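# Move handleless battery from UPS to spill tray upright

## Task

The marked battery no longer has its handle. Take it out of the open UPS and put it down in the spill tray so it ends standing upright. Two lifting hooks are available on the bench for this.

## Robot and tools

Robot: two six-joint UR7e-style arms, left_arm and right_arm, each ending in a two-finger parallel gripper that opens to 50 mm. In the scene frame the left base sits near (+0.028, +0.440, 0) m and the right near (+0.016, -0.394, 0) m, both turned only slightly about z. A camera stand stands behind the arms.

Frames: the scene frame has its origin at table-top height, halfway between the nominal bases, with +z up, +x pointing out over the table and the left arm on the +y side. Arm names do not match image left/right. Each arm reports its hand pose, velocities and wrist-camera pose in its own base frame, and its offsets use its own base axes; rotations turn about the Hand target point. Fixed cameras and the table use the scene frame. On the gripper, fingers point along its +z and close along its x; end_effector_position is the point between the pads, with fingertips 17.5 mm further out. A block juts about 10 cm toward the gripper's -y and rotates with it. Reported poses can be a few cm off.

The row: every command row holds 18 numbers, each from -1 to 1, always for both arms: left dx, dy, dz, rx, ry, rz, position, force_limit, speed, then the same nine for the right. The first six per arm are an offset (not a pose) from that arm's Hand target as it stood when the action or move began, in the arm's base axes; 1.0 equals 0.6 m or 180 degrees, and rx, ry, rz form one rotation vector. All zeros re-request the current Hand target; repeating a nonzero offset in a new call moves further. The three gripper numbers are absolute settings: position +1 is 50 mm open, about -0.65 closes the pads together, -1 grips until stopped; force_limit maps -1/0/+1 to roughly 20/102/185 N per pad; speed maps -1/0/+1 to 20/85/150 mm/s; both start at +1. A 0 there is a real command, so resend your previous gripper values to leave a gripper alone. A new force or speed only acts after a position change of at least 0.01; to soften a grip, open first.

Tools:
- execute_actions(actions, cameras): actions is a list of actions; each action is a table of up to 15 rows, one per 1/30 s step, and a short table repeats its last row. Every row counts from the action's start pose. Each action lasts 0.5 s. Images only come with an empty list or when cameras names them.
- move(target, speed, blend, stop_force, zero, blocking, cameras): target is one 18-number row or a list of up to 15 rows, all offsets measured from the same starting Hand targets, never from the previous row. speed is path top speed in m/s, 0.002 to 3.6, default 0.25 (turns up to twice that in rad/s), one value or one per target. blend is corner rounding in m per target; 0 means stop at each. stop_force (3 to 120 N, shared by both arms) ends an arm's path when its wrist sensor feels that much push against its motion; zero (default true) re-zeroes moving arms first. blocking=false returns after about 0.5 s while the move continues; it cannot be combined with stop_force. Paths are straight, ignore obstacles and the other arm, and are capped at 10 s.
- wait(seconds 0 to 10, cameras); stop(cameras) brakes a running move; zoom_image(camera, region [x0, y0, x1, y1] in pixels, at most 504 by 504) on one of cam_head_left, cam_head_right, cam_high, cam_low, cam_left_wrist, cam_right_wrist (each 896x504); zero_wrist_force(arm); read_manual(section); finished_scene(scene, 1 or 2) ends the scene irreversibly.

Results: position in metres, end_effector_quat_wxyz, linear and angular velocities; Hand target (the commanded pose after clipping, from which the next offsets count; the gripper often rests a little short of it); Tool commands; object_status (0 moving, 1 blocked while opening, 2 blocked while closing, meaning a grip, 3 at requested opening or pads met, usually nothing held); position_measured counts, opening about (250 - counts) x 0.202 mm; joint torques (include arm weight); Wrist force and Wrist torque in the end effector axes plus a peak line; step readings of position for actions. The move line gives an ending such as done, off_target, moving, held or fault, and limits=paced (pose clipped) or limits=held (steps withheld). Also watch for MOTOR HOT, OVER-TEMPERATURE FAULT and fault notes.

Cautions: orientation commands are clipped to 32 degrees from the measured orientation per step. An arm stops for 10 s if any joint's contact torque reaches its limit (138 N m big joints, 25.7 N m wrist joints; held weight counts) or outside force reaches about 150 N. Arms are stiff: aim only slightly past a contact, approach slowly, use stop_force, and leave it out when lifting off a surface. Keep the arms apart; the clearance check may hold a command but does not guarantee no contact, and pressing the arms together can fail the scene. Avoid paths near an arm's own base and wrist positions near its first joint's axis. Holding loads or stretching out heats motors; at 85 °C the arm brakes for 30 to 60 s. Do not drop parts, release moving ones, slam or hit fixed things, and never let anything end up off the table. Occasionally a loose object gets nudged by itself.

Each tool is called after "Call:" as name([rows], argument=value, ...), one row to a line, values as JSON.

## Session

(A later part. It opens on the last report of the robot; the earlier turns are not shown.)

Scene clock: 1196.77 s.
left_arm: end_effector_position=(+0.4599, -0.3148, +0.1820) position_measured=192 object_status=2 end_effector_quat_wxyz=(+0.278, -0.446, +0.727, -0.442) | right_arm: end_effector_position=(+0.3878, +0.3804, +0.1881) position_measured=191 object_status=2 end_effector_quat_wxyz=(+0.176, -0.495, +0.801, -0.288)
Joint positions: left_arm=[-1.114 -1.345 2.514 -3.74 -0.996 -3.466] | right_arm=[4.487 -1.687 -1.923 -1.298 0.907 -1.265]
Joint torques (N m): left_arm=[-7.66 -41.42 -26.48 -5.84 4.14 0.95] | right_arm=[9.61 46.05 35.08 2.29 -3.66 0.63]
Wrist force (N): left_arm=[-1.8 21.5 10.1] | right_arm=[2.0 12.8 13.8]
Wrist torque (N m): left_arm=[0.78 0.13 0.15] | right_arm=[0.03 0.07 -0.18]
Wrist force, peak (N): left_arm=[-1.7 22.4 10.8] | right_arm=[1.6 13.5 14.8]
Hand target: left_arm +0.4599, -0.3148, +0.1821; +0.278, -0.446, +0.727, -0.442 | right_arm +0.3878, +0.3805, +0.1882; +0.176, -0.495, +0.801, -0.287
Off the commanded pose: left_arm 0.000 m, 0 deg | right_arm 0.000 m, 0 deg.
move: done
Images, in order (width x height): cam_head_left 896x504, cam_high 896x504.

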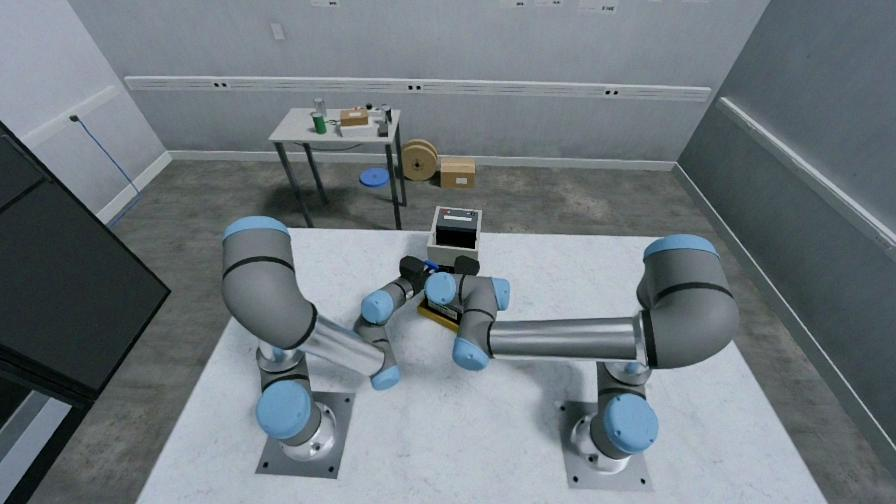

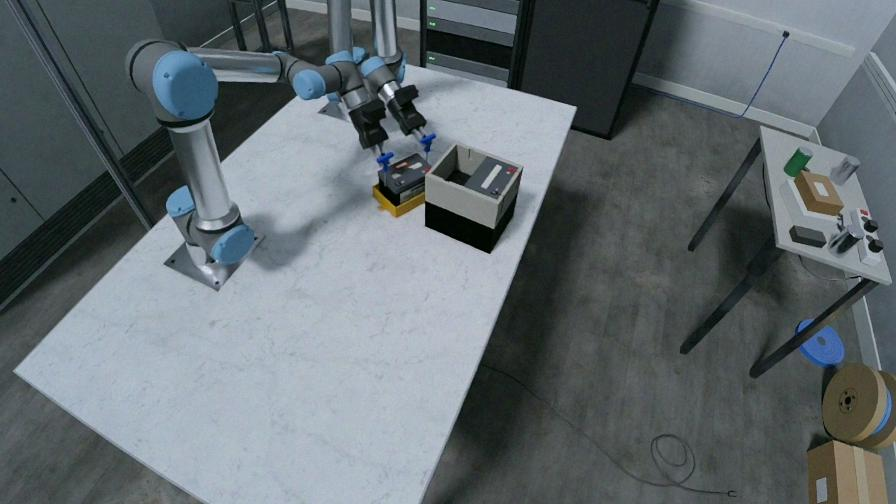

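Call:
move(target=[0,0,-0.06,0,0,0,-0.97,0.8,-0.8,0,0,-0.06,0,0,0,-0.97,0.8,-0.8], speed=0.015, stop_force=8, cameras=["cam_high"])

Call:
zoom_image(camera="cam_high", region=[360, 140, 440, 220])

Scene clock: 1204.27 s.
left_arm: end_effector_position=(+0.4599, -0.3148, +0.1693) position_measured=192 object_status=2 end_effector_quat_wxyz=(+0.278, -0.446, +0.727, -0.442) | right_arm: end_effector_position=(+0.3878, +0.3804, +0.1743) position_measured=191 object_status=2 end_effector_quat_wxyz=(+0.176, -0.495, +0.801, -0.288)
Joint positions: left_arm=[-1.114 -1.297 2.52 -3.794 -0.996 -3.466] | right_arm=[4.487 -1.703 -1.944 -1.261 0.907 -1.265]
Joint torques (N m): left_arm=[4.55 -22.72 -23.14 -8.34 -0.72 -0.36] | right_arm=[10.97 46.29 33.99 5.23 -3.01 -0.33]
Wrist force (N): left_arm=[-0.6 15.3 6.7] | right_arm=[4.0 10.0 11.0]
Wrist torque (N m): left_arm=[0.82 0.18 0.02] | right_arm=[-0.06 0.18 -0.28]
Wrist force, peak (N): left_arm=[-4.2 21.4 10.4] | right_arm=[4.5 13.0 13.9]
Hand target: left_arm +0.4599, -0.3148, +0.1692; +0.278, -0.446, +0.727, -0.442 (not the last commanded pose) | right_arm +0.3878, +0.3804, +0.1744; +0.176, -0.495, +0.801, -0.287 (not the last commanded pose)
Off the commanded pose: left_arm 0.023 m, 0 deg | right_arm 0.022 m, 0 deg.
move: contact (left_arm, right_arm)
Images, in order (width x height): cam_high 896x504.

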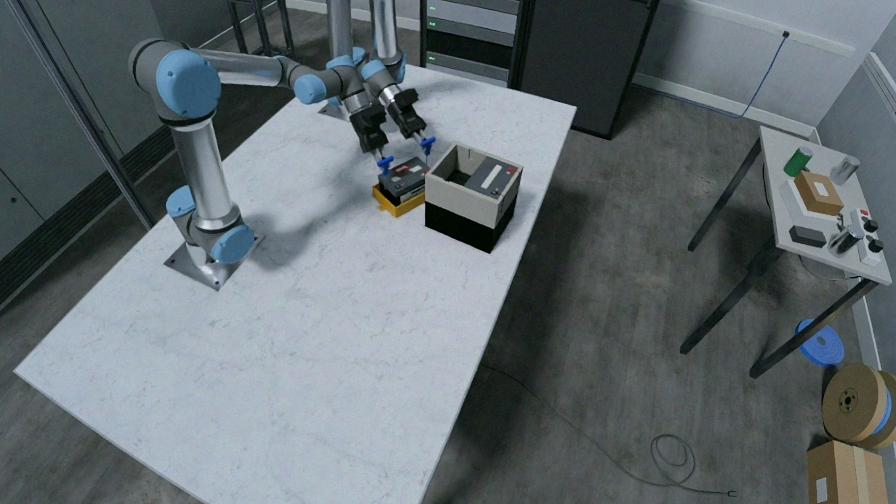

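Scaled by 6.300 from the camera's 896x504 image, which has a finer 1280x720 frame.

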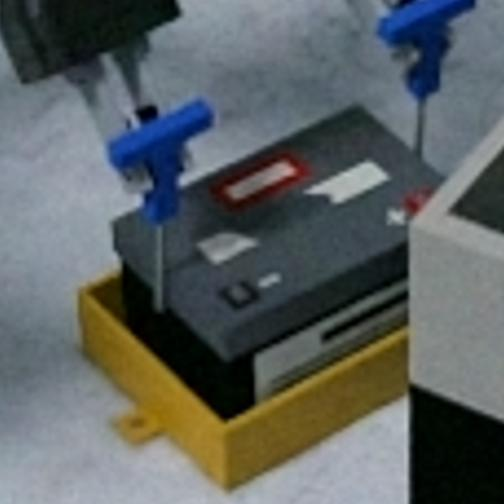

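Call:
move(target=[0,0,-0.01,0,0,0,-0.97,0.8,-0.8,0,0,-0.01,0,0,0,-0.97,0.8,-0.8], speed=0.02, stop_force=20, cameras=["cam_high","cam_head_left","cam_low"])

Call:
zoom_image(camera="cam_high", region=[360, 140, 440, 220])

Call:
zoom_image(camera="cam_head_left", region=[405, 265, 475, 335])

Scene clock: 1213.90 s.
left_arm: end_effector_position=(+0.4599, -0.3148, +0.1632) position_measured=192 object_status=2 end_effector_quat_wxyz=(+0.278, -0.446, +0.727, -0.442) | right_arm: end_effector_position=(+0.3878, +0.3804, +0.1683) position_measured=191 object_status=2 end_effector_quat_wxyz=(+0.176, -0.495, +0.801, -0.287)
Joint positions: left_arm=[-1.114 -1.274 2.523 -3.819 -0.996 -3.466] | right_arm=[4.487 -1.711 -1.952 -1.244 0.907 -1.265]
Joint torques (N m): left_arm=[3.81 -34.7 -16.17 -1.23 -0.85 -0.64] | right_arm=[12.45 40.27 29.84 2.34 -1.74 0.15]
Wrist force (N): left_arm=[-1.6 5.8 1.8] | right_arm=[5.3 -0.2 1.0]
Wrist torque (N m): left_arm=[0.85 0.25 0.02] | right_arm=[-0.39 0.22 -0.33]
Wrist force, peak (N): left_arm=[-0.6 15.8 6.7] | right_arm=[3.9 10.1 11.3]
Hand target: left_arm +0.4599, -0.3148, +0.1632; +0.278, -0.446, +0.727, -0.442 | right_arm +0.3878, +0.3804, +0.1684; +0.176, -0.495, +0.801, -0.287
Off the commanded pose: left_arm 0.000 m, 0 deg | right_arm 0.000 m, 0 deg.
move: done
Images, in order (width x height): cam_head_left 896x504, cam_high 896x504, cam_low 896x504.

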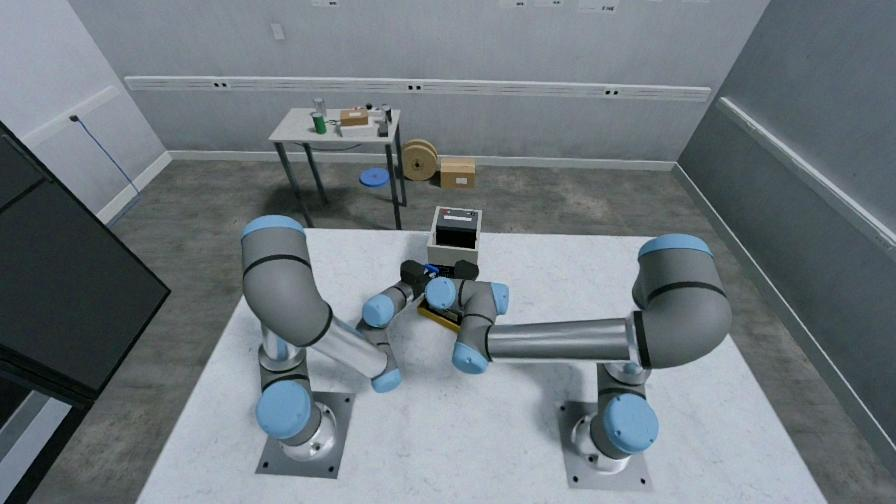

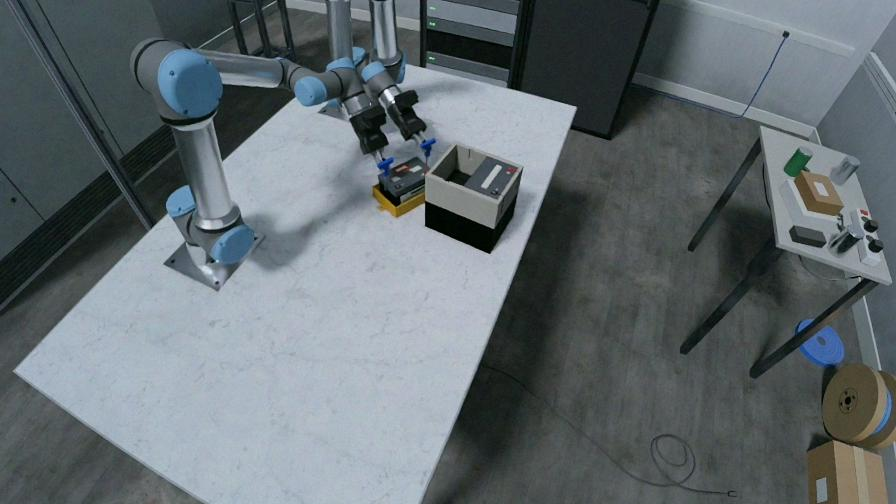

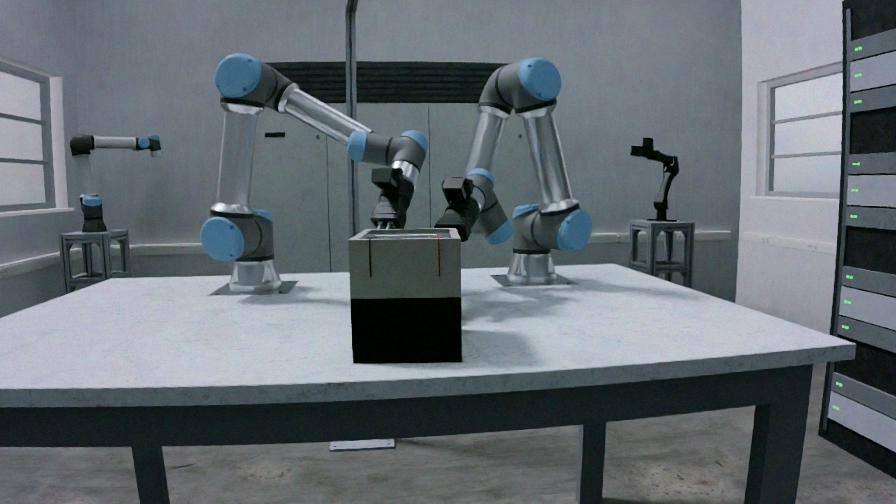

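Scaled by 6.300 from the camera's 896x504 image, which has a finer 1280x720 frame.

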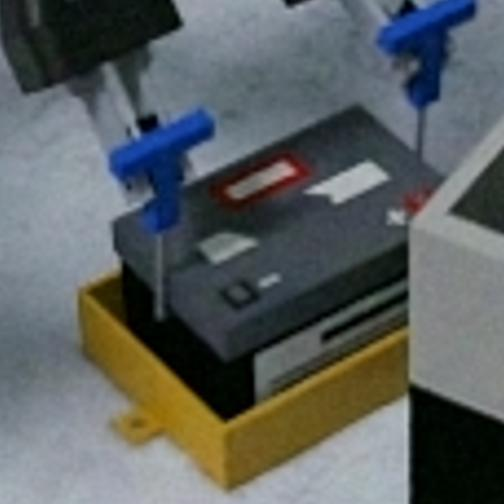

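Scaled by 7.200 from the camera's 896x504 image, which has a finer 1280x720 frame.

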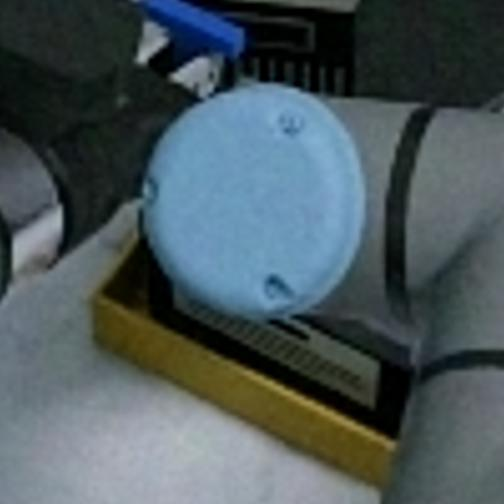

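Call:
move([
  [0.0111,0.0224,0,0,0,0,-0.97,0.8,-0.8,-0.0111,-0.0224,0,0,0,0,-0.97,0.8,-0.8],
], speed=0.04, cameras=["cam_high"])

Call:
zoom_image(camera="cam_high", region=[360, 140, 440, 220])

Scene clock: 1220.97 s.
left_arm: end_effector_position=(+0.4666, -0.3013, +0.1633) position_measured=192 object_status=2 end_effector_quat_wxyz=(+0.278, -0.446, +0.727, -0.442) end_effector_velocity=(+0.000, +0.000, +0.000) end_effector_angular_velocity=(+0.001, -0.001, +0.003) | right_arm: end_effector_position=(+0.3811, +0.3670, +0.1684) position_measured=191 object_status=2 end_effector_quat_wxyz=(+0.176, -0.495, +0.801, -0.287)
Joint positions: left_arm=[-1.074 -1.274 2.529 -3.839 -1.03 -3.441] | right_arm=[4.494 -1.676 -1.991 -1.246 0.909 -1.256]
Joint velocities: left_arm=[-0.003 -0.001 0 0.002 0.006 -0.003] | right_arm=[within noise]
Joint torques (N m): left_arm=[-9.47 -27.52 -15.1 -1.44 3.69 -1.41] | right_arm=[-1.59 17.44 26.96 1.72 -0.83 -0.3]
Wrist force (N): left_arm=[-1.5 5.5 1.9] | right_arm=[1.1 -1.5 0.0]
Wrist torque (N m): left_arm=[0.82 0.28 0.02] | right_arm=[-0.39 -0.10 -0.19]
Wrist force, peak (N): left_arm=[-1.8 6.0 1.9] | right_arm=[5.6 -0.1 1.4]
Hand target: left_arm +0.4666, -0.3014, +0.1632; +0.278, -0.446, +0.727, -0.442 | right_arm +0.3812, +0.3670, +0.1684; +0.176, -0.495, +0.801, -0.287
Off the commanded pose: left_arm 0.000 m, 0 deg | right_arm 0.000 m, 0 deg.
move: done
Images, in order (width x height): cam_high 896x504.

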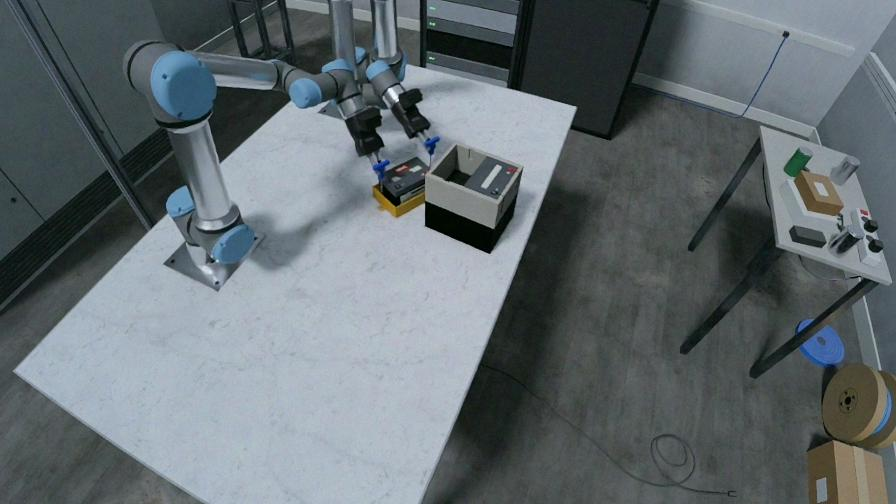

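Scaled by 6.300 from the camera's 896x504 image, which has a finer 1280x720 frame.

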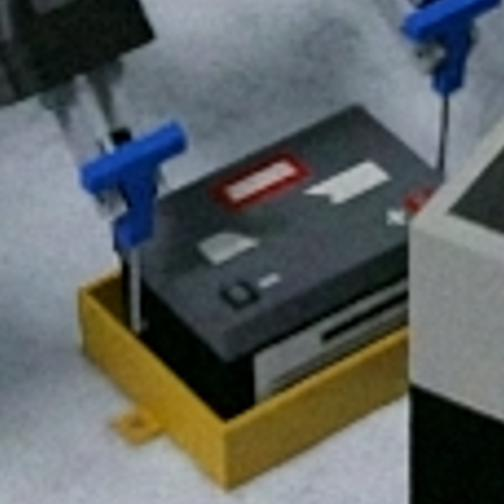

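Call:
move([
  [0,0,0.15,0,0,0,-0.97,0.8,-0.8,0,0,0.15,0,0,0,-0.97,0.8,-0.8],
  [0,0.28,0.15,0,0,0,-0.97,0.8,-0.8,0,-0.32,0.15,0,0,0,-0.97,0.8,-0.8],
  [0,0.28,-0.1,0,0,0,-0.97,0.8,-0.8,0,-0.32,-0.1,0,0,0,-0.97,0.8,-0.8],
], speed=[0.15,0.3,0.2], blend=[0.03,0.03,0], cameras=["cam_high","cam_low","cam_head_left"])

Call:
zoom_image(camera="cam_head_left", region=[390, 210, 490, 340])

Scene clock: 1233.00 s.
left_arm: end_effector_position=(+0.4666, -0.1333, +0.1032) position_measured=192 object_status=2 end_effector_quat_wxyz=(+0.278, -0.446, +0.727, -0.442) end_effector_velocity=(+0.000, +0.000, +0.000) end_effector_angular_velocity=(-0.003, -0.002, +0.000) | right_arm: end_effector_position=(+0.3812, +0.1749, +0.1084) position_measured=191 object_status=2 end_effector_quat_wxyz=(+0.176, -0.495, +0.801, -0.288)
Joint positions: left_arm=[-0.655 -1.006 2.701 -4.358 -1.396 -3.22] | right_arm=[4.358 -1.393 -2.483 -0.929 0.889 -1.428]
Joint velocities: left_arm=[0 0.002 0 -0.005 0 -0.001] | right_arm=[within noise]
Joint torques (N m): left_arm=[-9.96 -16.02 6.49 -5.88 2.74 -1.23] | right_arm=[5.31 3.6 13.61 5.14 -3.33 2.54]
Wrist force (N): left_arm=[-1.3 5.1 1.9] | right_arm=[1.2 -1.5 0.0]
Wrist torque (N m): left_arm=[0.76 0.28 -0.06] | right_arm=[-0.40 -0.13 -0.11]
Wrist force, peak (N): left_arm=[-1.4 7.9 3.0] | right_arm=[3.6 -4.3 -0.6]
Hand target: left_arm +0.4666, -0.1334, +0.1032; +0.278, -0.446, +0.727, -0.442 | right_arm +0.3812, +0.1750, +0.1084; +0.176, -0.495, +0.801, -0.287
Off the commanded pose: left_arm 0.000 m, 0 deg | right_arm 0.000 m, 0 deg.
move: done
Images, in order (width x height): cam_head_left 896x504, cam_high 896x504, cam_low 896x504.

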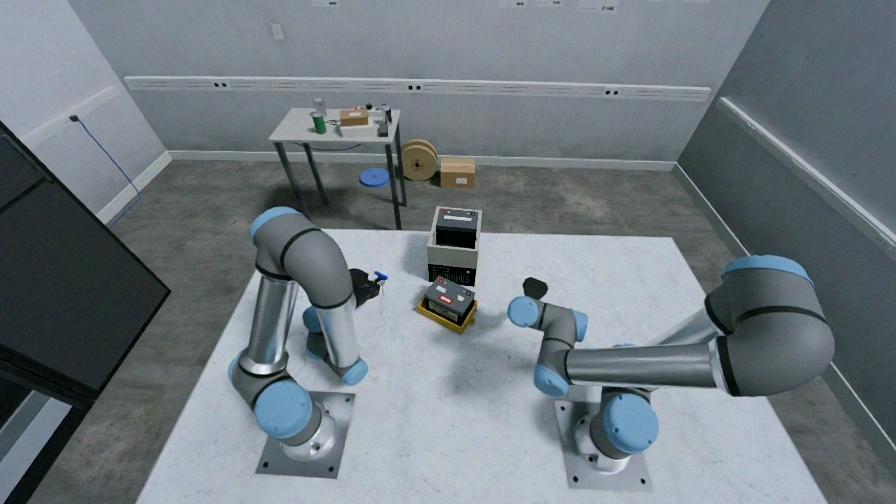

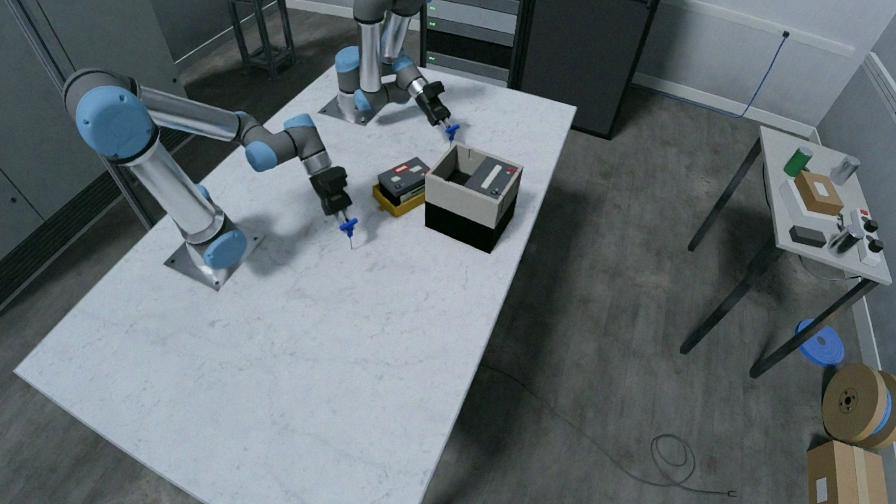

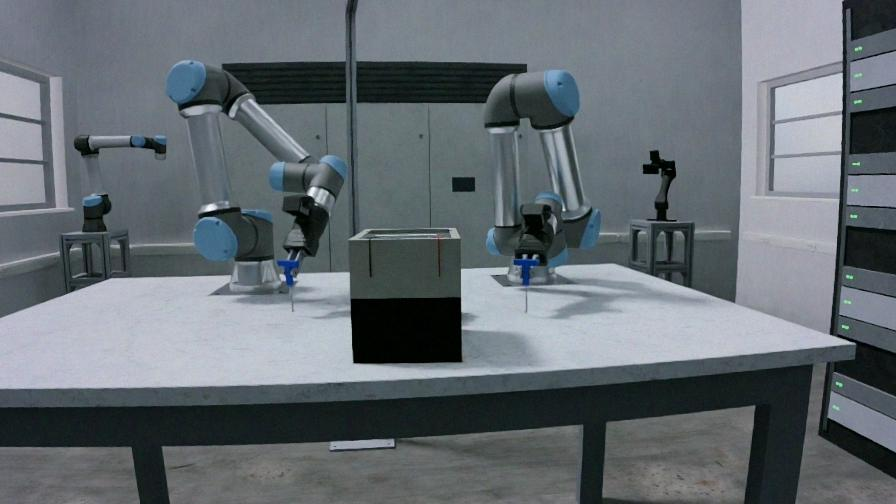

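Scaled by 3.877 from the camera's 896x504 image, which has a finer 1280x720 frame.

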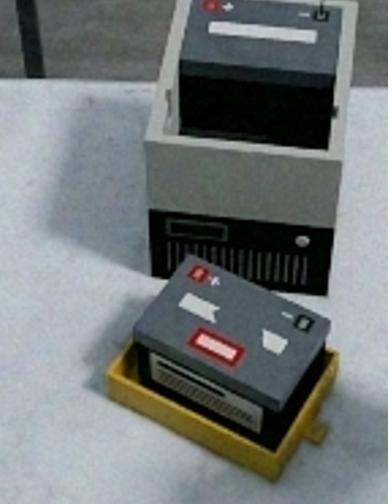

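Call:
finished_scene(scene=1)

The scene is finished: the task was done.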